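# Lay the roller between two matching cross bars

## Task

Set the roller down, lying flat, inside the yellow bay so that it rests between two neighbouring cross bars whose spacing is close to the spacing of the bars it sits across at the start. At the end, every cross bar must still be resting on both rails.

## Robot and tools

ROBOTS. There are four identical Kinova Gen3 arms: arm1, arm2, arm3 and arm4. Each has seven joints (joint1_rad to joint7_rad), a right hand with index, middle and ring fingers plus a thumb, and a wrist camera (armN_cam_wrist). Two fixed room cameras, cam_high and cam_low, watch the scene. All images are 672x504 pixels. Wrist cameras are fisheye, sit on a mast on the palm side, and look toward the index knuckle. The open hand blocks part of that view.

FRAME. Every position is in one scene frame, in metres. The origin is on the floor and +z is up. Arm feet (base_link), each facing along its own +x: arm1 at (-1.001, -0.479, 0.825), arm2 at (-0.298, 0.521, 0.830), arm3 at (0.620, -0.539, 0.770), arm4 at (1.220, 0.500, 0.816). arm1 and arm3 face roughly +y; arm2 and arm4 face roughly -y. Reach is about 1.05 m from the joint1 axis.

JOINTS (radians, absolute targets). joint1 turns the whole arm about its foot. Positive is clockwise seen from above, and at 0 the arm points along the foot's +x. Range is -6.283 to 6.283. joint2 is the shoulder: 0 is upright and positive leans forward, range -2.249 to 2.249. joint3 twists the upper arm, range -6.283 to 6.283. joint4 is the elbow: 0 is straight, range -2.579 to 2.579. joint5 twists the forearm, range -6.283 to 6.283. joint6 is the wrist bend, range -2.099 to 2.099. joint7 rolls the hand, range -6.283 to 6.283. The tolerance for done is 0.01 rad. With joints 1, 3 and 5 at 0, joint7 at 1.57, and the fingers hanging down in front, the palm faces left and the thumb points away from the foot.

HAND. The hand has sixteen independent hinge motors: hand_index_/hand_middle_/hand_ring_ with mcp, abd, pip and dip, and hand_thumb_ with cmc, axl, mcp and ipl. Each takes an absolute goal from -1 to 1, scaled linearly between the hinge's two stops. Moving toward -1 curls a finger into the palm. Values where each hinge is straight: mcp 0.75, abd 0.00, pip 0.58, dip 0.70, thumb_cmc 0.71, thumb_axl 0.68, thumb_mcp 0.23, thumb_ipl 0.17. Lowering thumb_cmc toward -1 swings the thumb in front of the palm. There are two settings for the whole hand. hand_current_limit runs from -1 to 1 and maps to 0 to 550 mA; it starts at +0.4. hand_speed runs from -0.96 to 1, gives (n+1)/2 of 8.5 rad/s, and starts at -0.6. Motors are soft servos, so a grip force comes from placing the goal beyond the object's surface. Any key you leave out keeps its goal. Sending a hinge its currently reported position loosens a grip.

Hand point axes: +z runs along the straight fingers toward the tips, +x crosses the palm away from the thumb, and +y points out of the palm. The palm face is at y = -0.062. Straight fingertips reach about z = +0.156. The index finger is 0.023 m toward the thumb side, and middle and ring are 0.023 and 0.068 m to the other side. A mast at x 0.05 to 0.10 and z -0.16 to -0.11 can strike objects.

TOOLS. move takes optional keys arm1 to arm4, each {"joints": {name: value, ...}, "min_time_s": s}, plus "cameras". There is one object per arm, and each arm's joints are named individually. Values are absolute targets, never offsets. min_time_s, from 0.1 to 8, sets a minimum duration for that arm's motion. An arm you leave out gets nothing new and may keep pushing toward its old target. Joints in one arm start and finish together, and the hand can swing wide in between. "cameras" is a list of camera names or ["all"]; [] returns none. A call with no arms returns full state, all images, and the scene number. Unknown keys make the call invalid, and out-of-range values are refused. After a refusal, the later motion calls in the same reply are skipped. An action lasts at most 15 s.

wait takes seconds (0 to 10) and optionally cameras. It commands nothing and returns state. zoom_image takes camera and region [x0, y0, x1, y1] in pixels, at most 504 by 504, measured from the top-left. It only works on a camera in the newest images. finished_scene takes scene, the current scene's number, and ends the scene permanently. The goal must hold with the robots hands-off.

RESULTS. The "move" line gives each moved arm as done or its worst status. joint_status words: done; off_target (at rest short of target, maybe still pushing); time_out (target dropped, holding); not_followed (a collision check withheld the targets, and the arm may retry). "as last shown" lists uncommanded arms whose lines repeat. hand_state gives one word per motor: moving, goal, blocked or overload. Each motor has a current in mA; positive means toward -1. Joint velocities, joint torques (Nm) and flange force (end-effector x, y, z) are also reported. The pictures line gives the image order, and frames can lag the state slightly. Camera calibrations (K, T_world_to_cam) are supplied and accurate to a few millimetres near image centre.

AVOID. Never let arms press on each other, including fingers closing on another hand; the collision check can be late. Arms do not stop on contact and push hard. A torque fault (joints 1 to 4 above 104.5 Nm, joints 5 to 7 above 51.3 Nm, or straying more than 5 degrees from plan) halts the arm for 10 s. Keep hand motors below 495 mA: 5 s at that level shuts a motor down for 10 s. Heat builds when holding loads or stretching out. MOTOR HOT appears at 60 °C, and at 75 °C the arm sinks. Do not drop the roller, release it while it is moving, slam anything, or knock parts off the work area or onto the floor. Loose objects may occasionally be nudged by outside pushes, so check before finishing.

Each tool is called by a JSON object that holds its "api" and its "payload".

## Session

{"api": "move", "payload": {}}

{"api": "zoom_image", "payload": {"camera": "cam_low", "region": [150, 150, 500, 320]}}

{"api": "zoom_image", "payload": {"camera": "cam_high", "region": [240, 180, 450, 350]}}

Scene clock: 0.00 s.
Joint torques (N m): no reading
Flange force (N): no reading
Joint velocities: within noise
arm1.joint_positions: joint1_rad=+0.180 joint2_rad=-0.412 joint3_rad=-0.124 joint4_rad=+1.502 joint5_rad=+0.011 joint6_rad=+2.019 joint7_rad=+1.758 hand_index_mcp=+0.753 hand_index_abd=+0.000 hand_index_pip=+0.577 hand_index_dip=+0.696 hand_middle_mcp=+0.753 hand_middle_abd=+0.000 hand_middle_pip=+0.577 hand_middle_dip=+0.696 hand_ring_mcp=+0.753 hand_ring_abd=+0.000 hand_ring_pip=+0.577 hand_ring_dip=+0.696 hand_thumb_cmc=+0.714 hand_thumb_axl=+0.677 hand_thumb_mcp=+0.226 hand_thumb_ipl=+0.168 hand_current_limit=+0.400 hand_speed=-0.600
arm1.joint_status: not commanded
arm1.hand_state: goal,goal,goal,goal,goal,goal,goal,goal,goal,goal,goal,goal,goal,goal,goal,goal
arm1.index_mcp_current_ma: 0
arm1.index_abd_current_ma: 0
arm1.index_pip_current_ma: 0
arm1.index_dip_current_ma: 0
arm1.middle_mcp_current_ma: 0
arm1.middle_abd_current_ma: 0
arm1.middle_pip_current_ma: 0
arm1.middle_dip_current_ma: 0
arm1.ring_mcp_current_ma: 0
arm1.ring_abd_current_ma: 0
arm1.ring_pip_current_ma: 0
arm1.ring_dip_current_ma: 0
arm1.thumb_cmc_current_ma: 0
arm1.thumb_axl_current_ma: 0
arm1.thumb_mcp_current_ma: 0
arm1.thumb_ipl_current_ma: 0
arm1.hand_goal_index_mcp: 0.754
arm1.hand_goal_index_abd: 0.000
arm1.hand_goal_index_pip: 0.576
arm1.hand_goal_index_dip: 0.696
arm1.hand_goal_middle_mcp: 0.754
arm1.hand_goal_middle_abd: 0.000
arm1.hand_goal_middle_pip: 0.576
arm1.hand_goal_middle_dip: 0.696
arm1.hand_goal_ring_mcp: 0.754
arm1.hand_goal_ring_abd: 0.000
arm1.hand_goal_ring_pip: 0.576
arm1.hand_goal_ring_dip: 0.696
arm1.hand_goal_thumb_cmc: 0.714
arm1.hand_goal_thumb_axl: 0.678
arm1.hand_goal_thumb_mcp: 0.226
arm1.hand_goal_thumb_ipl: 0.168
arm1.hand: x=-1.0499 y=-0.3453 z=+1.3349 quat_wxyz=(+0.030, -0.715, +0.698, -0.013) (m; scene frame)
arm2.joint_positions: joint1_rad=+0.347 joint2_rad=-0.474 joint3_rad=-0.069 joint4_rad=+1.461 joint5_rad=-0.076 joint6_rad=+1.926 joint7_rad=+1.868 hand_index_mcp=+0.753 hand_index_abd=+0.000 hand_index_pip=+0.577 hand_index_dip=+0.696 hand_middle_mcp=+0.753 hand_middle_abd=+0.000 hand_middle_pip=+0.577 hand_middle_dip=+0.696 hand_ring_mcp=+0.753 hand_ring_abd=+0.000 hand_ring_pip=+0.577 hand_ring_dip=+0.696 hand_thumb_cmc=+0.714 hand_thumb_axl=+0.677 hand_thumb_mcp=+0.226 hand_thumb_ipl=+0.168 hand_current_limit=+0.400 hand_speed=-0.600
arm2.joint_status: not commanded
arm2.hand_state: goal,goal,goal,goal,goal,goal,goal,goal,goal,goal,goal,goal,goal,goal,goal,goal
arm2.index_mcp_current_ma: 0
arm2.index_abd_current_ma: 0
arm2.index_pip_current_ma: 0
arm2.index_dip_current_ma: 0
arm2.middle_mcp_current_ma: 0
arm2.middle_abd_current_ma: 0
arm2.middle_pip_current_ma: 0
arm2.middle_dip_current_ma: 0
arm2.ring_mcp_current_ma: 0
arm2.ring_abd_current_ma: 0
arm2.ring_pip_current_ma: 0
arm2.ring_dip_current_ma: 0
arm2.thumb_cmc_current_ma: 0
arm2.thumb_axl_current_ma: 0
arm2.thumb_mcp_current_ma: 0
arm2.thumb_ipl_current_ma: 0
arm2.hand_goal_index_mcp: 0.754
arm2.hand_goal_index_abd: 0.000
arm2.hand_goal_index_pip: 0.576
arm2.hand_goal_index_dip: 0.696
arm2.hand_goal_middle_mcp: 0.754
arm2.hand_goal_middle_abd: 0.000
arm2.hand_goal_middle_pip: 0.576
arm2.hand_goal_middle_dip: 0.696
arm2.hand_goal_ring_mcp: 0.754
arm2.hand_goal_ring_abd: 0.000
arm2.hand_goal_ring_pip: 0.576
arm2.hand_goal_ring_dip: 0.696
arm2.hand_goal_thumb_cmc: 0.714
arm2.hand_goal_thumb_axl: 0.678
arm2.hand_goal_thumb_mcp: 0.226
arm2.hand_goal_thumb_ipl: 0.168
arm2.hand: x=-0.2583 y=+0.3672 z=+1.3717 quat_wxyz=(+0.068, +0.710, +0.695, -0.093) (m; scene frame)
arm3.joint_positions: joint1_rad=-0.172 joint2_rad=-0.417 joint3_rad=-0.124 joint4_rad=+1.465 joint5_rad=-0.070 joint6_rad=+1.956 joint7_rad=+1.714 hand_index_mcp=+0.753 hand_index_abd=+0.000 hand_index_pip=+0.577 hand_index_dip=+0.696 hand_middle_mcp=+0.753 hand_middle_abd=+0.000 hand_middle_pip=+0.577 hand_middle_dip=+0.696 hand_ring_mcp=+0.753 hand_ring_abd=+0.000 hand_ring_pip=+0.577 hand_ring_dip=+0.696 hand_thumb_cmc=+0.714 hand_thumb_axl=+0.677 hand_thumb_mcp=+0.226 hand_thumb_ipl=+0.168 hand_current_limit=+0.400 hand_speed=-0.600
arm3.joint_status: not commanded
arm3.hand_state: goal,goal,goal,goal,goal,goal,goal,goal,goal,goal,goal,goal,goal,goal,goal,goal
arm3.index_mcp_current_ma: 0
arm3.index_abd_current_ma: 0
arm3.index_pip_current_ma: 0
arm3.index_dip_current_ma: 0
arm3.middle_mcp_current_ma: 0
arm3.middle_abd_current_ma: 0
arm3.middle_pip_current_ma: 0
arm3.middle_dip_current_ma: 0
arm3.ring_mcp_current_ma: 0
arm3.ring_abd_current_ma: 0
arm3.ring_pip_current_ma: 0
arm3.ring_dip_current_ma: 0
arm3.thumb_cmc_current_ma: 0
arm3.thumb_axl_current_ma: 0
arm3.thumb_mcp_current_ma: 0
arm3.thumb_ipl_current_ma: 0
arm3.hand_goal_index_mcp: 0.754
arm3.hand_goal_index_abd: 0.000
arm3.hand_goal_index_pip: 0.576
arm3.hand_goal_index_dip: 0.696
arm3.hand_goal_middle_mcp: 0.754
arm3.hand_goal_middle_abd: 0.000
arm3.hand_goal_middle_pip: 0.576
arm3.hand_goal_middle_dip: 0.696
arm3.hand_goal_ring_mcp: 0.754
arm3.hand_goal_ring_abd: 0.000
arm3.hand_goal_ring_pip: 0.576
arm3.hand_goal_ring_dip: 0.696
arm3.hand_goal_thumb_cmc: 0.714
arm3.hand_goal_thumb_axl: 0.678
arm3.hand_goal_thumb_mcp: 0.226
arm3.hand_goal_thumb_ipl: 0.168
arm3.hand: x=+0.4683 y=-0.4455 z=+1.2989 quat_wxyz=(+0.033, -0.892, +0.448, +0.056) (m; scene frame)
arm4.joint_positions: joint1_rad=+0.385 joint2_rad=-0.363 joint3_rad=-0.079 joint4_rad=+1.442 joint5_rad=+0.013 joint6_rad=+2.045 joint7_rad=+1.672 hand_index_mcp=+0.753 hand_index_abd=+0.000 hand_index_pip=+0.577 hand_index_dip=+0.696 hand_middle_mcp=+0.753 hand_middle_abd=+0.000 hand_middle_pip=+0.577 hand_middle_dip=+0.696 hand_ring_mcp=+0.753 hand_ring_abd=+0.000 hand_ring_pip=+0.577 hand_ring_dip=+0.696 hand_thumb_cmc=+0.714 hand_thumb_axl=+0.677 hand_thumb_mcp=+0.226 hand_thumb_ipl=+0.168 hand_current_limit=+0.400 hand_speed=-0.600
arm4.joint_status: not commanded
arm4.hand_state: goal,goal,goal,goal,goal,goal,goal,goal,goal,goal,goal,goal,goal,goal,goal,goal
arm4.index_mcp_current_ma: 0
arm4.index_abd_current_ma: 0
arm4.index_pip_current_ma: 0
arm4.index_dip_current_ma: 0
arm4.middle_mcp_current_ma: 0
arm4.middle_abd_current_ma: 0
arm4.middle_pip_current_ma: 0
arm4.middle_dip_current_ma: 0
arm4.ring_mcp_current_ma: 0
arm4.ring_abd_current_ma: 0
arm4.ring_pip_current_ma: 0
arm4.ring_dip_current_ma: 0
arm4.thumb_cmc_current_ma: 0
arm4.thumb_axl_current_ma: 0
arm4.thumb_mcp_current_ma: 0
arm4.thumb_ipl_current_ma: 0
arm4.hand_goal_index_mcp: 0.754
arm4.hand_goal_index_abd: 0.000
arm4.hand_goal_index_pip: 0.576
arm4.hand_goal_index_dip: 0.696
arm4.hand_goal_middle_mcp: 0.754
arm4.hand_goal_middle_abd: 0.000
arm4.hand_goal_middle_pip: 0.576
arm4.hand_goal_middle_dip: 0.696
arm4.hand_goal_ring_mcp: 0.754
arm4.hand_goal_ring_abd: 0.000
arm4.hand_goal_ring_pip: 0.576
arm4.hand_goal_ring_dip: 0.696
arm4.hand_goal_thumb_cmc: 0.714
arm4.hand_goal_thumb_axl: 0.678
arm4.hand_goal_thumb_mcp: 0.226
arm4.hand_goal_thumb_ipl: 0.168
arm4.hand: x=+1.2631 y=+0.3416 z=+1.3377 quat_wxyz=(-0.016, +0.739, +0.674, -0.021) (m; scene frame)
pictures: arm1_cam_wrist, arm2_cam_wrist, arm3_cam_wrist, arm4_cam_wrist, cam_high, cam_low
camera_calibration:
arm1_cam_wrist: T_world_to_cam=[[-0.623621, 0.781521, -0.0179295, -0.333208], [0.390784, 0.331529, 0.858706, -0.690414], [0.677041, 0.528501, -0.512154, 1.68956], [0, 0, 0, 1]] pos_world=[-1.08189, -0.40363, 1.4522]
arm2_cam_wrist: T_world_to_cam=[[0.609379, -0.761138, 0.222096, 0.161334], [-0.469402, -0.120574, 0.874713, -1.34783], [-0.638998, -0.637284, -0.430755, 0.777901], [0, 0, 0, 1]] pos_world=[-0.233913, 0.456027, 1.47822]
arm3_cam_wrist: T_world_to_cam=[[-0.971584, 0.224138, 0.0760709, 0.487322], [0.18877, 0.53986, 0.820315, -0.965998], [0.142796, 0.811365, -0.56683, 1.15495], [0, 0, 0, 1]] pos_world=[0.490904, -0.524805, 1.41001]
arm4_cam_wrist: T_world_to_cam=[[0.531619, -0.846741, 0.0202461, -0.382258], [-0.51385, -0.30343, 0.802427, -0.380894], [-0.673305, -0.436989, -0.596407, 1.92598], [0, 0, 0, 1]] pos_world=[1.30426, 0.402383, 1.46205]

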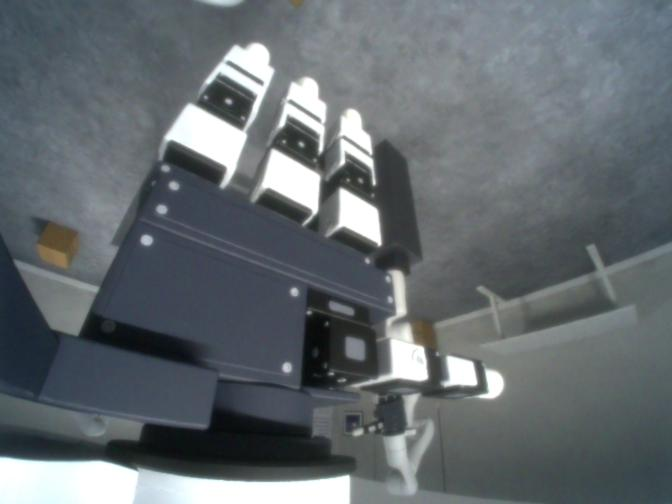

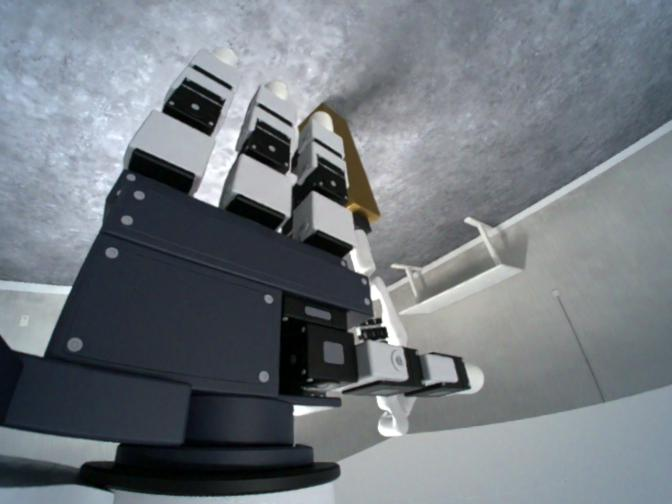

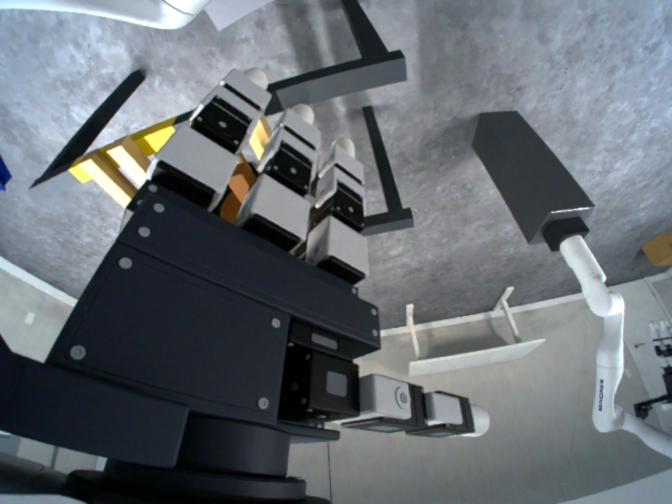

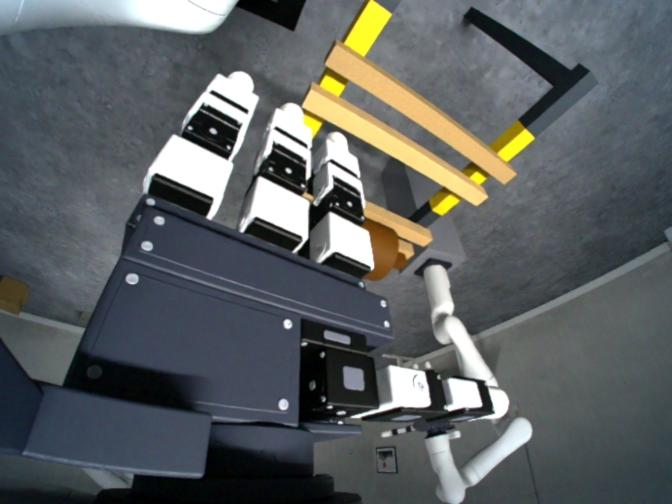

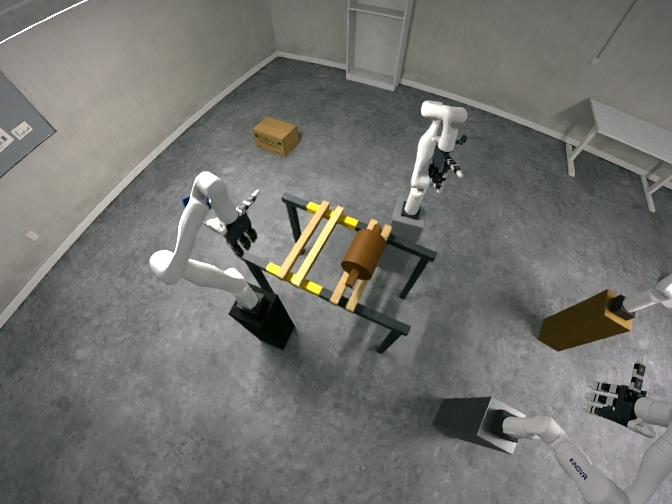

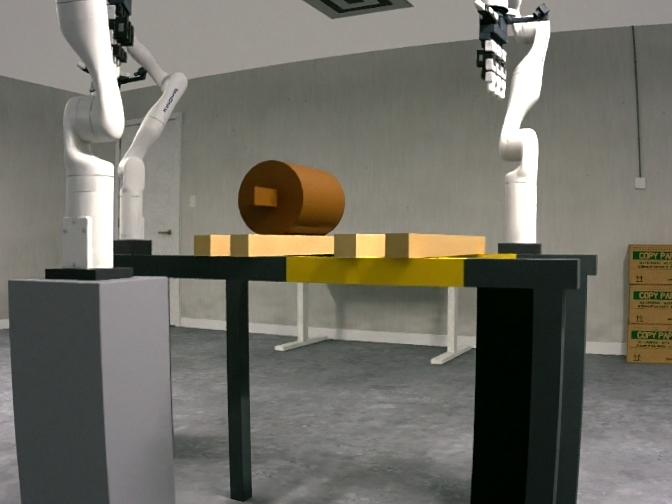

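Scaled by 1.440 from the camera's 672x504 image, which has a finer 960x720 frame.

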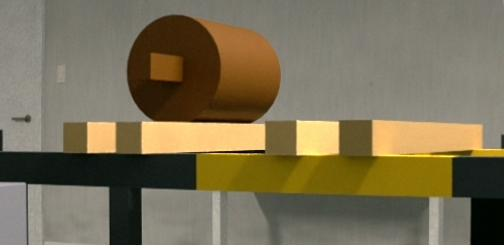

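Scaled by 2.400 from the camera's 672x504 image, which has a finer 960x720 frame.

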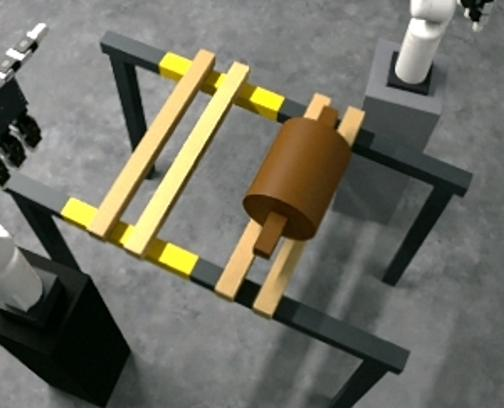

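{"api": "zoom_image", "payload": {"camera": "cam_low", "region": [180, 150, 350, 290]}}

{"api": "zoom_image", "payload": {"camera": "cam_low", "region": [330, 210, 500, 310]}}

{"api": "zoom_image", "payload": {"camera": "cam_high", "region": [260, 190, 360, 310]}}

{"api": "zoom_image", "payload": {"camera": "cam_high", "region": [320, 210, 410, 330]}}

Scaled by 2.965 from the camera's 672x504 image, which has a finer 960x720 frame.

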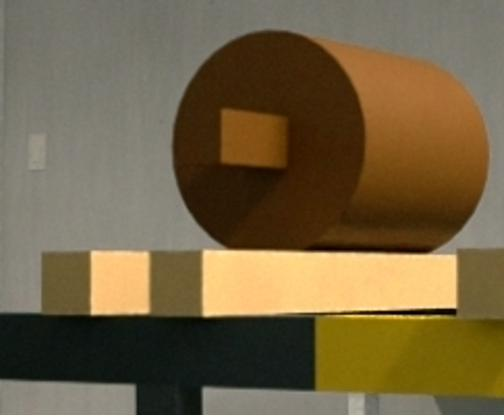

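Scaled by 2.965 from the camera's 672x504 image, which has a finer 960x720 frame.

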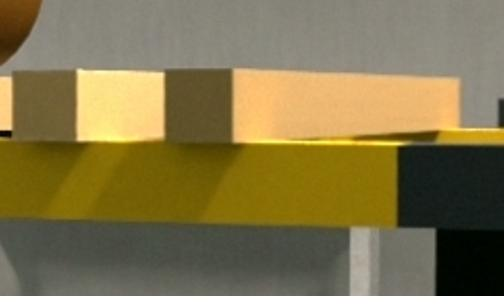

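Scaled by 4.200 from the camera's 672x504 image, which has a finer 960x720 frame.

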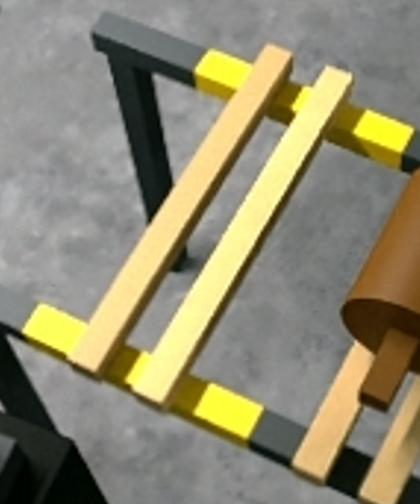

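Scaled by 4.200 from the camera's 672x504 image, which has a finer 960x720 frame.

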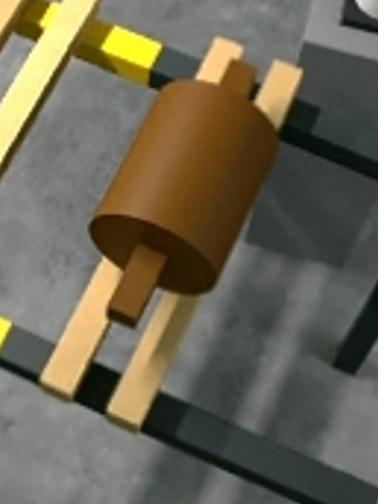

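{"api": "zoom_image", "payload": {"camera": "cam_low", "region": [230, 150, 310, 240]}}

{"api": "zoom_image", "payload": {"camera": "cam_high", "region": [335, 260, 375, 300]}}

Scaled by 5.600 from the camera's 672x504 image, which has a finer 960x720 frame.

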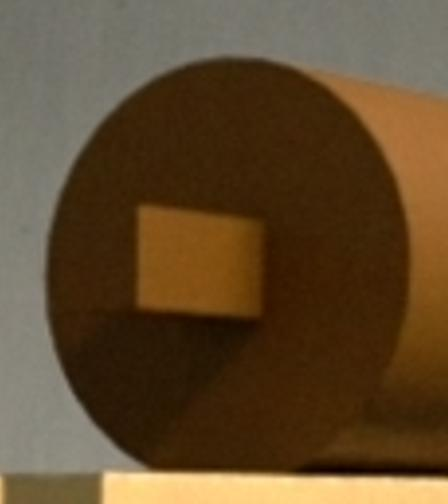

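Scaled by 12.600 from the camera's 672x504 image, which has a finer 960x720 frame.

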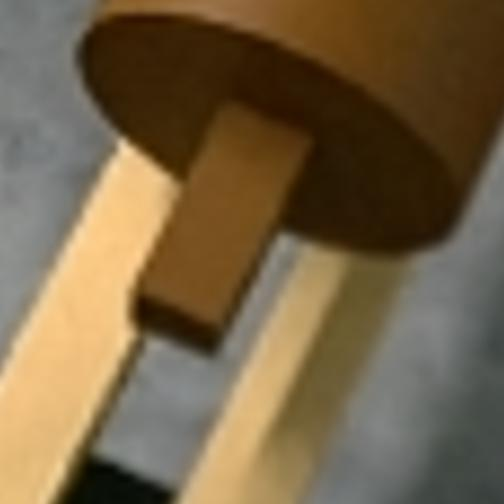

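{"api": "zoom_image", "payload": {"camera": "cam_high", "region": [265, 260, 315, 300]}}

{"api": "zoom_image", "payload": {"camera": "cam_high", "region": [310, 190, 360, 230]}}

{"api": "zoom_image", "payload": {"camera": "cam_high", "region": [355, 205, 405, 245]}}

{"api": "zoom_image", "payload": {"camera": "cam_high", "region": [320, 275, 370, 315]}}

Scaled by 10.080 from the camera's 672x504 image, which has a finer 960x720 frame.

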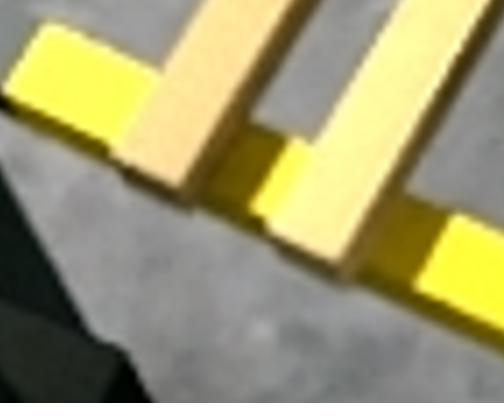

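Scaled by 10.080 from the camera's 672x504 image, which has a finer 960x720 frame.

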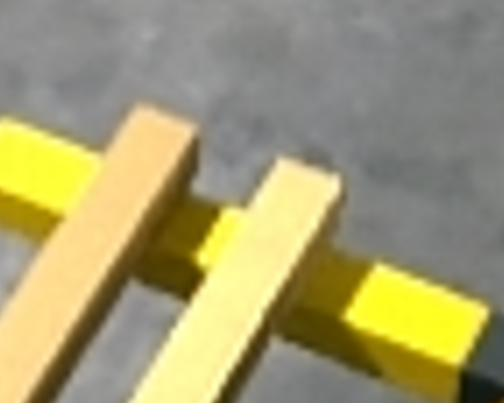

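Scaled by 10.080 from the camera's 672x504 image, which has a finer 960x720 frame.

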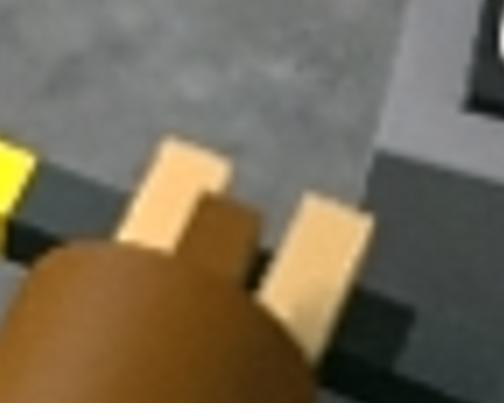

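Scaled by 10.080 from the camera's 672x504 image, which has a finer 960x720 frame.

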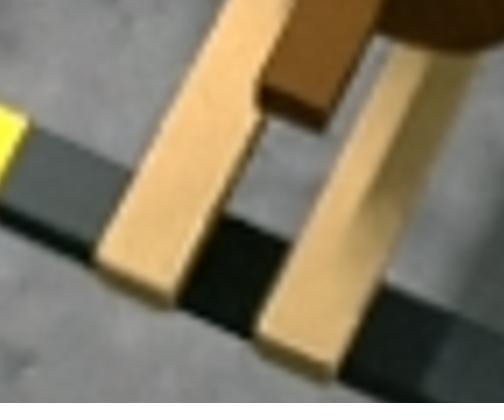

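{"api": "move", "payload": {"arm3": {"joints":{"joint1_rad":0.7388,"joint2_rad":0.0210,"joint3_rad":0,"joint4_rad":1.8828,"joint5_rad":0,"joint6_rad":1.2378,"joint7_rad":2.1316,"hand_index_pip":-0.737,"hand_middle_pip":-0.737,"hand_ring_pip":-0.737,"hand_thumb_cmc":-0.571,"hand_current_limit":0.78},"min_time_s":2.5}, "arm4": {"joints":{"joint1_rad":0.1011,"joint2_rad":0.5738,"joint3_rad":0,"joint4_rad":1.4951,"joint5_rad":0,"joint6_rad":1.0727,"joint7_rad":1.5491,"hand_current_limit":0.78},"min_time_s":2.5}, "cameras": ["cam_low","cam_high"]}}

{"api": "move", "payload": {"arm3": {"joints":{"joint2_rad":0.2842,"joint4_rad":2.2167,"joint6_rad":0.6407},"min_time_s":2}, "arm4": {"joints":{"joint2_rad":0.8612,"joint4_rad":1.6500,"joint6_rad":0.6304},"min_time_s":2}, "cameras": ["cam_low","cam_high"]}}

Scene clock: 367.70 s.
Joint torques (N m): arm1=[-0.14 0.05 -0.17 -7.85 0.32 -0.1 0.14] | arm2=[0.64 0.15 0.84 -9.62 -0.1 -0.72 -0.25] | arm3=[1.12 -8.7 0.5 -7.83 -0.85 0.31 0.24] | arm4=[-0.28 -17.37 -1.04 -7.48 -0.27 -0.06 -0.09]
Flange force (N): arm1=[-0.2 -0.4 0.9] | arm2=[-0.1 0.9 6.3] | arm3=[-2.7 2.2 0.8] | arm4=[1.6 -1.1 -0.9]
move: arm3 done; arm4 done
Joint velocities: within noise
arm1, arm2: as last shown
arm1.joint_positions: joint1_rad=+0.180 joint2_rad=-0.412 joint3_rad=-0.124 joint4_rad=+1.502 joint5_rad=+0.011 joint6_rad=+2.019 joint7_rad=+1.758 hand_index_mcp=+0.753 hand_index_abd=+0.000 hand_index_pip=+0.577 hand_index_dip=+0.696 hand_middle_mcp=+0.753 hand_middle_abd=+0.000 hand_middle_pip=+0.577 hand_middle_dip=+0.696 hand_ring_mcp=+0.753 hand_ring_abd=+0.000 hand_ring_pip=+0.577 hand_ring_dip=+0.696 hand_thumb_cmc=+0.714 hand_thumb_axl=+0.677 hand_thumb_mcp=+0.224 hand_thumb_ipl=+0.168 hand_current_limit=+0.400 hand_speed=-0.600
arm1.index_mcp_current_ma: -2
arm1.index_pip_current_ma: 2
arm1.middle_mcp_current_ma: -2
arm1.middle_pip_current_ma: 2
arm1.ring_mcp_current_ma: -2
arm1.ring_pip_current_ma: 2
arm1.thumb_cmc_current_ma: 1
arm1.thumb_axl_current_ma: -2
arm1.thumb_mcp_current_ma: -7
arm1.thumb_ipl_current_ma: -1
arm2.joint_positions: joint1_rad=+0.347 joint2_rad=-0.474 joint3_rad=-0.069 joint4_rad=+1.461 joint5_rad=-0.076 joint6_rad=+1.926 joint7_rad=+1.868 hand_index_mcp=+0.753 hand_index_abd=+0.000 hand_index_pip=+0.577 hand_index_dip=+0.696 hand_middle_mcp=+0.753 hand_middle_abd=+0.000 hand_middle_pip=+0.577 hand_middle_dip=+0.696 hand_ring_mcp=+0.753 hand_ring_abd=+0.000 hand_ring_pip=+0.577 hand_ring_dip=+0.696 hand_thumb_cmc=+0.714 hand_thumb_axl=+0.677 hand_thumb_mcp=+0.224 hand_thumb_ipl=+0.168 hand_current_limit=+0.400 hand_speed=-0.600
arm2.index_mcp_current_ma: -4
arm2.index_pip_current_ma: 3
arm2.middle_mcp_current_ma: -4
arm2.middle_pip_current_ma: 3
arm2.ring_mcp_current_ma: -4
arm2.ring_pip_current_ma: 3
arm2.thumb_cmc_current_ma: 1
arm2.thumb_axl_current_ma: -4
arm2.thumb_mcp_current_ma: -14
arm2.thumb_ipl_current_ma: -2
arm3.joint_positions: joint1_rad=+0.739 joint2_rad=+0.021 joint3_rad=+0.000 joint4_rad=+1.883 joint5_rad=+0.000 joint6_rad=+1.238 joint7_rad=+2.132 hand_index_mcp=+0.753 hand_index_abd=+0.000 hand_index_pip=-0.728 hand_index_dip=+0.696 hand_middle_mcp=+0.753 hand_middle_abd=+0.000 hand_middle_pip=-0.729 hand_middle_dip=+0.696 hand_ring_mcp=+0.753 hand_ring_abd=+0.000 hand_ring_pip=-0.727 hand_ring_dip=+0.696 hand_thumb_cmc=-0.568 hand_thumb_axl=+0.677 hand_thumb_mcp=+0.224 hand_thumb_ipl=+0.168 hand_current_limit=+0.780 hand_speed=-0.600
arm3.joint_status: all done
arm3.hand_state: goal,goal,goal,goal,goal,goal,goal,goal,goal,goal,goal,goal,goal,goal,goal,goal
arm3.index_mcp_current_ma: -2
arm3.index_abd_current_ma: 0
arm3.index_pip_current_ma: 24
arm3.index_dip_current_ma: 0
arm3.middle_mcp_current_ma: -2
arm3.middle_abd_current_ma: 0
arm3.middle_pip_current_ma: 22
arm3.middle_dip_current_ma: 0
arm3.ring_mcp_current_ma: -2
arm3.ring_abd_current_ma: 0
arm3.ring_pip_current_ma: 29
arm3.ring_dip_current_ma: 0
arm3.thumb_cmc_current_ma: 4
arm3.thumb_axl_current_ma: -2
arm3.thumb_mcp_current_ma: -8
arm3.thumb_ipl_current_ma: -1
arm3.hand_goal_index_mcp: 0.754
arm3.hand_goal_index_abd: 0.000
arm3.hand_goal_index_pip: -0.736
arm3.hand_goal_index_dip: 0.696
arm3.hand_goal_middle_mcp: 0.754
arm3.hand_goal_middle_abd: 0.000
arm3.hand_goal_middle_pip: -0.736
arm3.hand_goal_middle_dip: 0.696
arm3.hand_goal_ring_mcp: 0.754
arm3.hand_goal_ring_abd: 0.000
arm3.hand_goal_ring_pip: -0.736
arm3.hand_goal_ring_dip: 0.696
arm3.hand_goal_thumb_cmc: -0.570
arm3.hand_goal_thumb_axl: 0.678
arm3.hand_goal_thumb_mcp: 0.226
arm3.hand_goal_thumb_ipl: 0.168
arm3.hand: x=+0.7187 y=-0.2692 z=+1.0704 quat_wxyz=(-0.001, -0.707, +0.707, -0.002) (m; scene frame)
arm4.joint_positions: joint1_rad=+0.101 joint2_rad=+0.574 joint3_rad=+0.000 joint4_rad=+1.495 joint5_rad=+0.000 joint6_rad=+1.073 joint7_rad=+1.549 hand_index_mcp=+0.753 hand_index_abd=+0.000 hand_index_pip=+0.577 hand_index_dip=+0.696 hand_middle_mcp=+0.753 hand_middle_abd=+0.000 hand_middle_pip=+0.577 hand_middle_dip=+0.696 hand_ring_mcp=+0.753 hand_ring_abd=+0.000 hand_ring_pip=+0.577 hand_ring_dip=+0.696 hand_thumb_cmc=+0.714 hand_thumb_axl=+0.677 hand_thumb_mcp=+0.223 hand_thumb_ipl=+0.168 hand_current_limit=+0.780 hand_speed=-0.600
arm4.joint_status: all done
arm4.hand_state: goal,goal,goal,goal,goal,goal,goal,goal,goal,goal,goal,goal,goal,goal,goal,goal
arm4.index_mcp_current_ma: -1
arm4.index_abd_current_ma: 0
arm4.index_pip_current_ma: 0
arm4.index_dip_current_ma: 0
arm4.middle_mcp_current_ma: -1
arm4.middle_abd_current_ma: 0
arm4.middle_pip_current_ma: 0
arm4.middle_dip_current_ma: 0
arm4.ring_mcp_current_ma: -1
arm4.ring_abd_current_ma: 0
arm4.ring_pip_current_ma: 0
arm4.ring_dip_current_ma: 0
arm4.thumb_cmc_current_ma: 0
arm4.thumb_axl_current_ma: -1
arm4.thumb_mcp_current_ma: -4
arm4.thumb_ipl_current_ma: 0
arm4.hand_goal_index_mcp: 0.754
arm4.hand_goal_index_abd: 0.000
arm4.hand_goal_index_pip: 0.576
arm4.hand_goal_index_dip: 0.696
arm4.hand_goal_middle_mcp: 0.754
arm4.hand_goal_middle_abd: 0.000
arm4.hand_goal_middle_pip: 0.576
arm4.hand_goal_middle_dip: 0.696
arm4.hand_goal_ring_mcp: 0.754
arm4.hand_goal_ring_abd: 0.000
arm4.hand_goal_ring_pip: 0.576
arm4.hand_goal_ring_dip: 0.696
arm4.hand_goal_thumb_cmc: 0.714
arm4.hand_goal_thumb_axl: 0.678
arm4.hand_goal_thumb_mcp: 0.226
arm4.hand_goal_thumb_ipl: 0.168
arm4.hand: x=+1.2940 y=-0.0282 z=+1.0001 quat_wxyz=(-0.006, +0.707, +0.707, -0.003) (m; scene frame)
pictures: cam_high, cam_low

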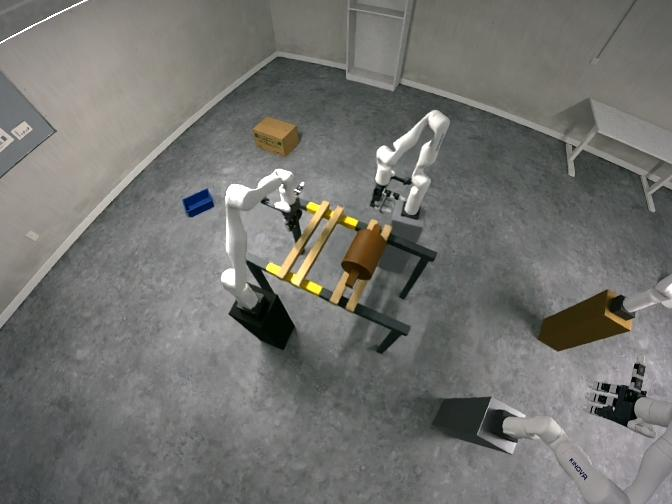

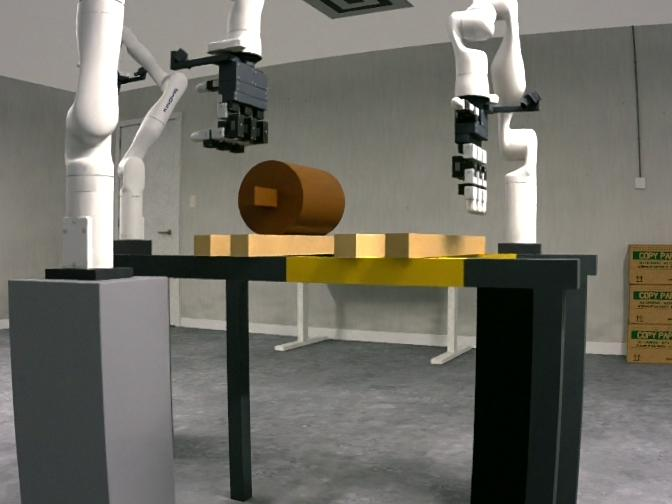

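Scene clock: 370.10 s.
Joint torques (N m): arm1=[-0.26 0.11 -0.12 -7.75 0.3 -0.12 0.13] | arm2=[0.66 0.14 0.86 -9.59 -0.04 -0.72 -0.27] | arm3=[1.15 -10.88 0.6 -5.07 -0.77 0.31 0.25] | arm4=[-0.2 -18.95 -0.96 -5.16 -0.24 -0.07 -0.09]
Flange force (N): arm1=[-0.2 -0.3 0.5] | arm2=[-0.2 1.0 6.2] | arm3=[-2.5 3.6 2.0] | arm4=[1.8 -0.7 -1.9]
move: arm3 done; arm4 done
Joint velocities: within noise
arm1, arm2: as last shown
arm3.joint_positions: joint1_rad=+0.739 joint2_rad=+0.284 joint3_rad=+0.000 joint4_rad=+2.217 joint5_rad=+0.000 joint6_rad=+0.641 joint7_rad=+2.132 hand_index_mcp=+0.753 hand_index_abd=+0.000 hand_index_pip=-0.728 hand_index_dip=+0.696 hand_middle_mcp=+0.753 hand_middle_abd=+0.000 hand_middle_pip=-0.729 hand_middle_dip=+0.696 hand_ring_mcp=+0.753 hand_ring_abd=+0.000 hand_ring_pip=-0.727 hand_ring_dip=+0.696 hand_thumb_cmc=-0.568 hand_thumb_axl=+0.677 hand_thumb_mcp=+0.224 hand_thumb_ipl=+0.168 hand_current_limit=+0.780 hand_speed=-0.600
arm3.joint_status: all done
arm3.hand_state: goal,goal,goal,goal,goal,goal,goal,goal,goal,goal,goal,goal,goal,goal,goal,goal
arm3.index_mcp_current_ma: -2
arm3.index_abd_current_ma: 0
arm3.index_pip_current_ma: 23
arm3.index_dip_current_ma: 0
arm3.middle_mcp_current_ma: -2
arm3.middle_abd_current_ma: 0
arm3.middle_pip_current_ma: 22
arm3.middle_dip_current_ma: 0
arm3.ring_mcp_current_ma: -2
arm3.ring_abd_current_ma: 0
arm3.ring_pip_current_ma: 28
arm3.ring_dip_current_ma: 0
arm3.thumb_cmc_current_ma: 4
arm3.thumb_axl_current_ma: -2
arm3.thumb_mcp_current_ma: -8
arm3.thumb_ipl_current_ma: -1
arm3.hand_goal_index_mcp: 0.754
arm3.hand_goal_index_abd: 0.000
arm3.hand_goal_index_pip: -0.736
arm3.hand_goal_index_dip: 0.696
arm3.hand_goal_middle_mcp: 0.754
arm3.hand_goal_middle_abd: 0.000
arm3.hand_goal_middle_pip: -0.736
arm3.hand_goal_middle_dip: 0.696
arm3.hand_goal_ring_mcp: 0.754
arm3.hand_goal_ring_abd: 0.000
arm3.hand_goal_ring_pip: -0.736
arm3.hand_goal_ring_dip: 0.696
arm3.hand_goal_thumb_cmc: -0.570
arm3.hand_goal_thumb_axl: 0.678
arm3.hand_goal_thumb_mcp: 0.226
arm3.hand_goal_thumb_ipl: 0.168
arm3.hand: x=+0.7189 y=-0.2698 z=+0.9044 quat_wxyz=(-0.001, -0.707, +0.707, -0.002) (m; scene frame)
arm4.joint_positions: joint1_rad=+0.101 joint2_rad=+0.861 joint3_rad=+0.000 joint4_rad=+1.650 joint5_rad=+0.000 joint6_rad=+0.630 joint7_rad=+1.549 hand_index_mcp=+0.753 hand_index_abd=+0.000 hand_index_pip=+0.577 hand_index_dip=+0.696 hand_middle_mcp=+0.753 hand_middle_abd=+0.000 hand_middle_pip=+0.577 hand_middle_dip=+0.696 hand_ring_mcp=+0.753 hand_ring_abd=+0.000 hand_ring_pip=+0.577 hand_ring_dip=+0.696 hand_thumb_cmc=+0.714 hand_thumb_axl=+0.677 hand_thumb_mcp=+0.223 hand_thumb_ipl=+0.168 hand_current_limit=+0.780 hand_speed=-0.600
arm4.joint_status: all done
arm4.hand_state: goal,goal,goal,goal,goal,goal,goal,goal,goal,goal,goal,goal,goal,goal,goal,goal
arm4.index_mcp_current_ma: -1
arm4.index_abd_current_ma: 0
arm4.index_pip_current_ma: 0
arm4.index_dip_current_ma: 0
arm4.middle_mcp_current_ma: -1
arm4.middle_abd_current_ma: 0
arm4.middle_pip_current_ma: 0
arm4.middle_dip_current_ma: 0
arm4.ring_mcp_current_ma: -1
arm4.ring_abd_current_ma: 0
arm4.ring_pip_current_ma: 0
arm4.ring_dip_current_ma: 0
arm4.thumb_cmc_current_ma: 0
arm4.thumb_axl_current_ma: -1
arm4.thumb_mcp_current_ma: -4
arm4.thumb_ipl_current_ma: 0
arm4.hand_goal_index_mcp: 0.754
arm4.hand_goal_index_abd: 0.000
arm4.hand_goal_index_pip: 0.576
arm4.hand_goal_index_dip: 0.696
arm4.hand_goal_middle_mcp: 0.754
arm4.hand_goal_middle_abd: 0.000
arm4.hand_goal_middle_pip: 0.576
arm4.hand_goal_middle_dip: 0.696
arm4.hand_goal_ring_mcp: 0.754
arm4.hand_goal_ring_abd: 0.000
arm4.hand_goal_ring_pip: 0.576
arm4.hand_goal_ring_dip: 0.696
arm4.hand_goal_thumb_cmc: 0.714
arm4.hand_goal_thumb_axl: 0.678
arm4.hand_goal_thumb_mcp: 0.226
arm4.hand_goal_thumb_ipl: 0.168
arm4.hand: x=+1.2919 y=-0.0274 z=+0.8171 quat_wxyz=(-0.006, +0.707, +0.707, -0.003) (m; scene frame)
pictures: cam_high, cam_low

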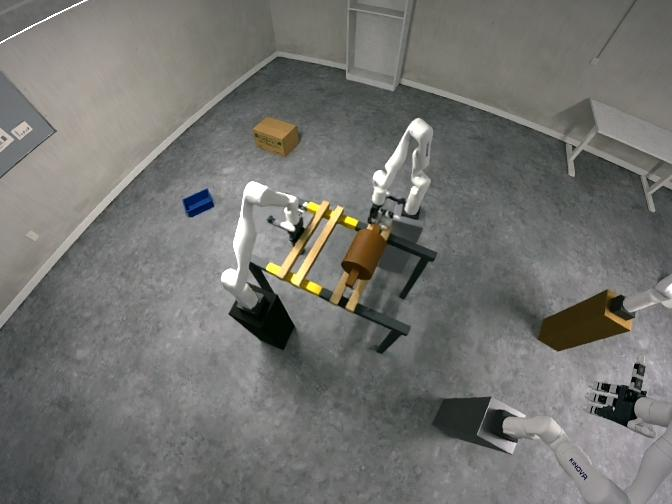

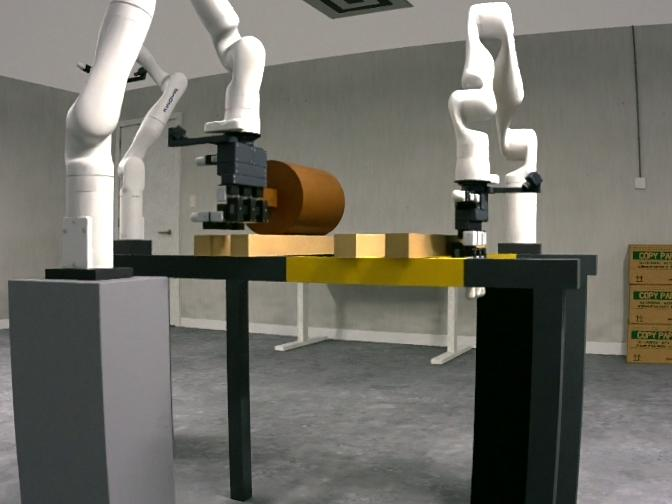

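{"api": "zoom_image", "payload": {"camera": "cam_low", "region": [180, 140, 340, 260]}}

Scaled by 3.150 from the camera's 672x504 image, which has a finer 960x720 frame.

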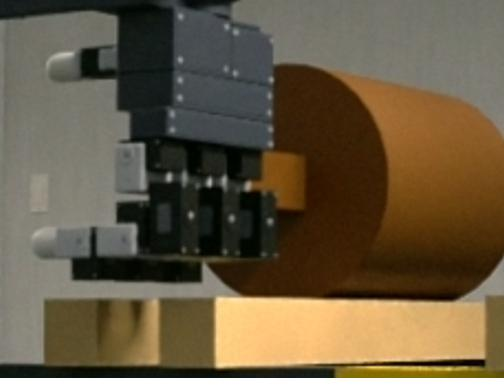

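{"api": "move", "payload": {"arm4": {"joints":{"joint1_rad":0.1408,"joint2_rad":0.8629,"joint4_rad":1.6465,"joint6_rad":0.6322,"joint7_rad":1.5888},"min_time_s":1.5}, "arm3": {"joints":{"joint1_rad":0.5945,"joint2_rad":0.4453,"joint4_rad":1.9358,"joint6_rad":0.7605,"joint7_rad":1.9873},"min_time_s":2.5}, "cameras": ["cam_low","cam_high"]}}

{"api": "zoom_image", "payload": {"camera": "cam_low", "region": [330, 210, 500, 310]}}

{"api": "zoom_image", "payload": {"camera": "cam_high", "region": [265, 260, 315, 300]}}

{"api": "move", "payload": {"arm4": {"joints":{"joint1_rad":0.12,"joint2_rad":0.5249,"joint4_rad":1.4068,"joint6_rad":1.2099,"joint7_rad":1.568},"min_time_s":2}, "arm3": {"joints":{"joint1_rad":0.5809,"joint2_rad":0.4101,"joint4_rad":1.9224,"joint6_rad":0.8092,"joint7_rad":1.9737},"min_time_s":1.5}, "cameras": ["cam_low","cam_high"]}}

{"api": "zoom_image", "payload": {"camera": "cam_high", "region": [310, 190, 360, 230]}}

{"api": "zoom_image", "payload": {"camera": "cam_low", "region": [200, 150, 320, 250]}}

Scene clock: 391.57 s.
Joint torques (N m): arm1=[-0.2 0.11 -0.14 -7.79 0.31 -0.09 0.14] | arm2=[0.65 0.15 0.83 -9.63 -0.05 -0.73 -0.28] | arm3=[1.19 -14.57 0.63 -5.73 -0.76 0.29 0.25] | arm4=[1.14 -18.64 0.57 -5.08 0.3 -0.04 -0.08]
Flange force (N): arm1=[-0.2 -0.3 0.7] | arm2=[0.0 0.9 6.3] | arm3=[-1.7 3.0 1.3] | arm4=[2.0 2.1 -2.5]
move: arm3 done; arm4 done
Joint velocities: within noise
arm1, arm2: as last shown
arm3.joint_positions: joint1_rad=+0.595 joint2_rad=+0.445 joint3_rad=+0.000 joint4_rad=+1.936 joint5_rad=+0.000 joint6_rad=+0.761 joint7_rad=+1.987 hand_index_mcp=+0.753 hand_index_abd=+0.000 hand_index_pip=-0.728 hand_index_dip=+0.696 hand_middle_mcp=+0.753 hand_middle_abd=+0.000 hand_middle_pip=-0.729 hand_middle_dip=+0.696 hand_ring_mcp=+0.753 hand_ring_abd=+0.000 hand_ring_pip=-0.727 hand_ring_dip=+0.696 hand_thumb_cmc=-0.568 hand_thumb_axl=+0.677 hand_thumb_mcp=+0.224 hand_thumb_ipl=+0.168 hand_current_limit=+0.780 hand_speed=-0.600
arm3.joint_status: all done
arm3.hand_state: goal,goal,goal,goal,goal,goal,goal,goal,goal,goal,goal,goal,goal,goal,goal,goal
arm3.index_mcp_current_ma: -2
arm3.index_abd_current_ma: 0
arm3.index_pip_current_ma: 23
arm3.index_dip_current_ma: 0
arm3.middle_mcp_current_ma: -2
arm3.middle_abd_current_ma: 0
arm3.middle_pip_current_ma: 22
arm3.middle_dip_current_ma: 0
arm3.ring_mcp_current_ma: -2
arm3.ring_abd_current_ma: 0
arm3.ring_pip_current_ma: 28
arm3.ring_dip_current_ma: 0
arm3.thumb_cmc_current_ma: 4
arm3.thumb_axl_current_ma: -2
arm3.thumb_mcp_current_ma: -8
arm3.thumb_ipl_current_ma: -1
arm3.hand_goal_index_mcp: 0.754
arm3.hand_goal_index_abd: 0.000
arm3.hand_goal_index_pip: -0.736
arm3.hand_goal_index_dip: 0.696
arm3.hand_goal_middle_mcp: 0.754
arm3.hand_goal_middle_abd: 0.000
arm3.hand_goal_middle_pip: -0.736
arm3.hand_goal_middle_dip: 0.696
arm3.hand_goal_ring_mcp: 0.754
arm3.hand_goal_ring_abd: 0.000
arm3.hand_goal_ring_pip: -0.736
arm3.hand_goal_ring_dip: 0.696
arm3.hand_goal_thumb_cmc: -0.570
arm3.hand_goal_thumb_axl: 0.678
arm3.hand_goal_thumb_mcp: 0.226
arm3.hand_goal_thumb_ipl: 0.168
arm3.hand: x=+0.7188 y=-0.1618 z=+0.9041 quat_wxyz=(-0.001, -0.707, +0.707, -0.002) (m; scene frame)
arm4.joint_positions: joint1_rad=+0.141 joint2_rad=+0.863 joint3_rad=+0.000 joint4_rad=+1.647 joint5_rad=+0.000 joint6_rad=+0.632 joint7_rad=+1.589 hand_index_mcp=+0.749 hand_index_abd=+0.000 hand_index_pip=+0.577 hand_index_dip=+0.696 hand_middle_mcp=+0.749 hand_middle_abd=+0.000 hand_middle_pip=+0.577 hand_middle_dip=+0.696 hand_ring_mcp=+0.749 hand_ring_abd=+0.000 hand_ring_pip=+0.577 hand_ring_dip=+0.696 hand_thumb_cmc=+0.714 hand_thumb_axl=+0.677 hand_thumb_mcp=+0.223 hand_thumb_ipl=+0.168 hand_current_limit=+0.780 hand_speed=-0.600
arm4.joint_status: all done
arm4.hand_state: goal,goal,goal,goal,goal,goal,goal,goal,goal,goal,goal,goal,goal,goal,goal,goal
arm4.index_mcp_current_ma: -6
arm4.index_abd_current_ma: 0
arm4.index_pip_current_ma: 0
arm4.index_dip_current_ma: 0
arm4.middle_mcp_current_ma: -6
arm4.middle_abd_current_ma: 0
arm4.middle_pip_current_ma: 0
arm4.middle_dip_current_ma: 0
arm4.ring_mcp_current_ma: -6
arm4.ring_abd_current_ma: 0
arm4.ring_pip_current_ma: 0
arm4.ring_dip_current_ma: 0
arm4.thumb_cmc_current_ma: 0
arm4.thumb_axl_current_ma: -1
arm4.thumb_mcp_current_ma: -4
arm4.thumb_ipl_current_ma: 0
arm4.hand_goal_index_mcp: 0.754
arm4.hand_goal_index_abd: 0.000
arm4.hand_goal_index_pip: 0.576
arm4.hand_goal_index_dip: 0.696
arm4.hand_goal_middle_mcp: 0.754
arm4.hand_goal_middle_abd: 0.000
arm4.hand_goal_middle_pip: 0.576
arm4.hand_goal_middle_dip: 0.696
arm4.hand_goal_ring_mcp: 0.754
arm4.hand_goal_ring_abd: 0.000
arm4.hand_goal_ring_pip: 0.576
arm4.hand_goal_ring_dip: 0.696
arm4.hand_goal_thumb_cmc: 0.714
arm4.hand_goal_thumb_axl: 0.678
arm4.hand_goal_thumb_mcp: 0.226
arm4.hand_goal_thumb_ipl: 0.168
arm4.hand: x=+1.2718 y=-0.0274 z=+0.8171 quat_wxyz=(-0.006, +0.707, +0.707, -0.003) (m; scene frame)
pictures: cam_high, cam_low

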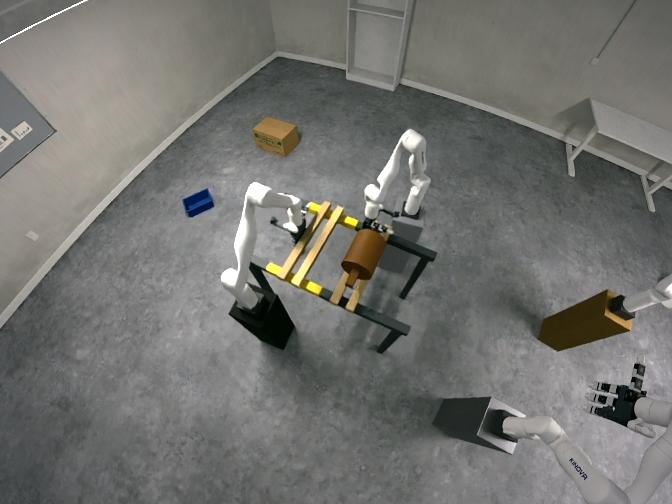

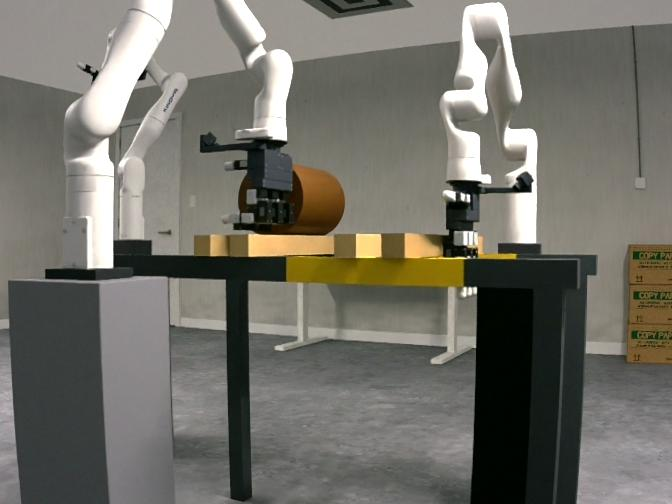

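Scaled by 2.965 from the camera's 672x504 image, which has a finer 960x720 frame.

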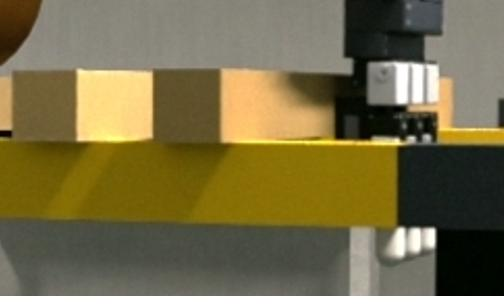

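Scaled by 10.080 from the camera's 672x504 image, which has a finer 960x720 frame.

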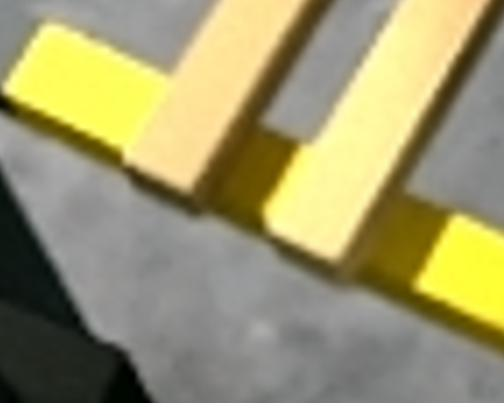

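Scene clock: 393.97 s.
Joint torques (N m): arm1=[-0.23 0.13 -0.16 -7.76 0.28 -0.17 0.14] | arm2=[0.59 0.19 0.86 -9.61 -0.03 -0.71 -0.27] | arm3=[1.13 -14.25 0.57 -6.04 -0.79 0.27 0.2] | arm4=[-0.25 -17.05 -1.07 -7.95 -0.26 -0.06 -0.05]
Flange force (N): arm1=[0.0 -0.4 0.4] | arm2=[-0.1 1.1 6.3] | arm3=[-1.6 2.8 1.2] | arm4=[1.6 -1.0 -0.8]
move: arm3 done; arm4 done
Joint velocities: within noise
arm1, arm2: as last shown
arm3.joint_positions: joint1_rad=+0.581 joint2_rad=+0.410 joint3_rad=+0.000 joint4_rad=+1.922 joint5_rad=+0.000 joint6_rad=+0.809 joint7_rad=+1.974 hand_index_mcp=+0.753 hand_index_abd=+0.000 hand_index_pip=-0.728 hand_index_dip=+0.696 hand_middle_mcp=+0.753 hand_middle_abd=+0.000 hand_middle_pip=-0.729 hand_middle_dip=+0.696 hand_ring_mcp=+0.753 hand_ring_abd=+0.000 hand_ring_pip=-0.727 hand_ring_dip=+0.696 hand_thumb_cmc=-0.568 hand_thumb_axl=+0.677 hand_thumb_mcp=+0.224 hand_thumb_ipl=+0.168 hand_current_limit=+0.780 hand_speed=-0.600
arm3.joint_status: all done
arm3.hand_state: goal,goal,goal,goal,goal,goal,goal,goal,goal,goal,goal,goal,goal,goal,goal,goal
arm3.index_mcp_current_ma: -2
arm3.index_abd_current_ma: 0
arm3.index_pip_current_ma: 23
arm3.index_dip_current_ma: 0
arm3.middle_mcp_current_ma: -2
arm3.middle_abd_current_ma: 0
arm3.middle_pip_current_ma: 22
arm3.middle_dip_current_ma: 0
arm3.ring_mcp_current_ma: -2
arm3.ring_abd_current_ma: 0
arm3.ring_pip_current_ma: 28
arm3.ring_dip_current_ma: 0
arm3.thumb_cmc_current_ma: 4
arm3.thumb_axl_current_ma: -2
arm3.thumb_mcp_current_ma: -8
arm3.thumb_ipl_current_ma: -1
arm3.hand_goal_index_mcp: 0.754
arm3.hand_goal_index_abd: 0.000
arm3.hand_goal_index_pip: -0.736
arm3.hand_goal_index_dip: 0.696
arm3.hand_goal_middle_mcp: 0.754
arm3.hand_goal_middle_abd: 0.000
arm3.hand_goal_middle_pip: -0.736
arm3.hand_goal_middle_dip: 0.696
arm3.hand_goal_ring_mcp: 0.754
arm3.hand_goal_ring_abd: 0.000
arm3.hand_goal_ring_pip: -0.736
arm3.hand_goal_ring_dip: 0.696
arm3.hand_goal_thumb_cmc: -0.570
arm3.hand_goal_thumb_axl: 0.678
arm3.hand_goal_thumb_mcp: 0.226
arm3.hand_goal_thumb_ipl: 0.168
arm3.hand: x=+0.7129 y=-0.1617 z=+0.9211 quat_wxyz=(-0.001, -0.707, +0.707, -0.002) (m; scene frame)
arm4.joint_positions: joint1_rad=+0.120 joint2_rad=+0.525 joint3_rad=+0.000 joint4_rad=+1.407 joint5_rad=+0.000 joint6_rad=+1.210 joint7_rad=+1.568 hand_index_mcp=+0.749 hand_index_abd=+0.000 hand_index_pip=+0.577 hand_index_dip=+0.696 hand_middle_mcp=+0.749 hand_middle_abd=+0.000 hand_middle_pip=+0.577 hand_middle_dip=+0.696 hand_ring_mcp=+0.748 hand_ring_abd=+0.000 hand_ring_pip=+0.577 hand_ring_dip=+0.696 hand_thumb_cmc=+0.714 hand_thumb_axl=+0.677 hand_thumb_mcp=+0.223 hand_thumb_ipl=+0.168 hand_current_limit=+0.780 hand_speed=-0.600
arm4.joint_status: all done
arm4.hand_state: goal,goal,goal,goal,goal,goal,goal,goal,goal,goal,goal,goal,goal,goal,goal,goal
arm4.index_mcp_current_ma: -7
arm4.index_abd_current_ma: 0
arm4.index_pip_current_ma: 0
arm4.index_dip_current_ma: 0
arm4.middle_mcp_current_ma: -6
arm4.middle_abd_current_ma: 0
arm4.middle_pip_current_ma: 0
arm4.middle_dip_current_ma: 0
arm4.ring_mcp_current_ma: -8
arm4.ring_abd_current_ma: 0
arm4.ring_pip_current_ma: 0
arm4.ring_dip_current_ma: 0
arm4.thumb_cmc_current_ma: 0
arm4.thumb_axl_current_ma: -1
arm4.thumb_mcp_current_ma: -4
arm4.thumb_ipl_current_ma: 0
arm4.hand_goal_index_mcp: 0.754
arm4.hand_goal_index_abd: 0.000
arm4.hand_goal_index_pip: 0.576
arm4.hand_goal_index_dip: 0.696
arm4.hand_goal_middle_mcp: 0.754
arm4.hand_goal_middle_abd: 0.000
arm4.hand_goal_middle_pip: 0.576
arm4.hand_goal_middle_dip: 0.696
arm4.hand_goal_ring_mcp: 0.754
arm4.hand_goal_ring_abd: 0.000
arm4.hand_goal_ring_pip: 0.576
arm4.hand_goal_ring_dip: 0.696
arm4.hand_goal_thumb_cmc: 0.714
arm4.hand_goal_thumb_axl: 0.678
arm4.hand_goal_thumb_mcp: 0.226
arm4.hand_goal_thumb_ipl: 0.168
arm4.hand: x=+1.2851 y=-0.0285 z=+1.0501 quat_wxyz=(-0.006, +0.707, +0.707, -0.003) (m; scene frame)
pictures: cam_high, cam_low

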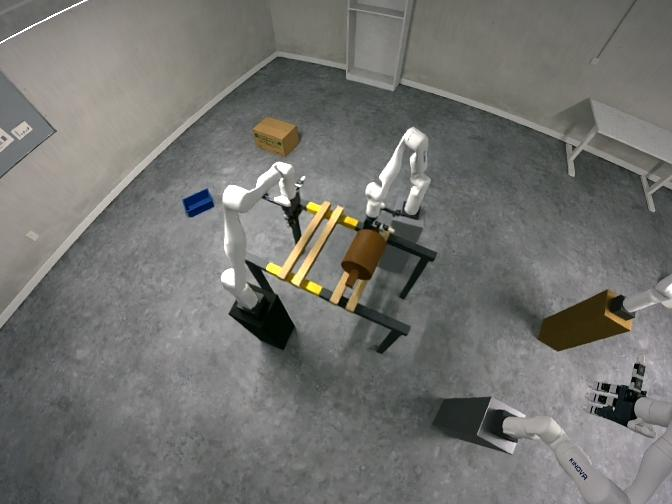

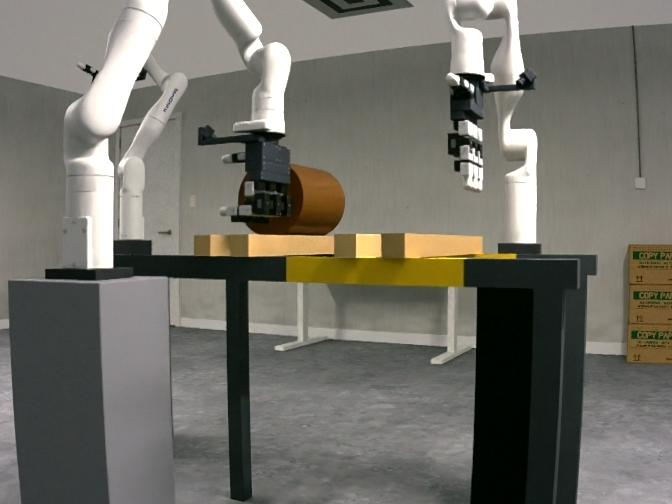

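Scaled by 10.080 from the camera's 672x504 image, which has a finer 960x720 frame.

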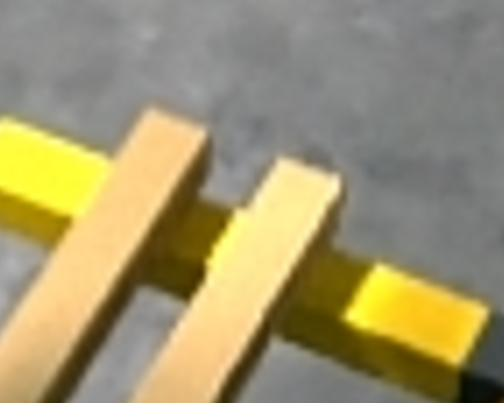

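Scaled by 4.200 from the camera's 672x504 image, which has a finer 960x720 frame.

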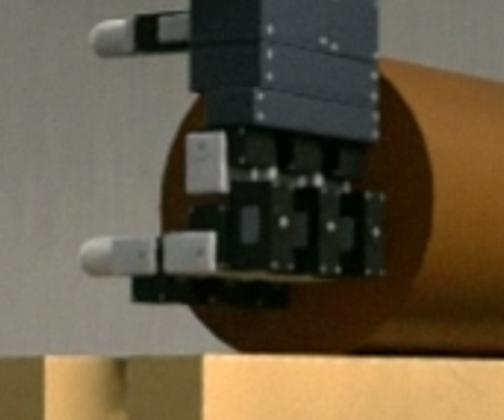

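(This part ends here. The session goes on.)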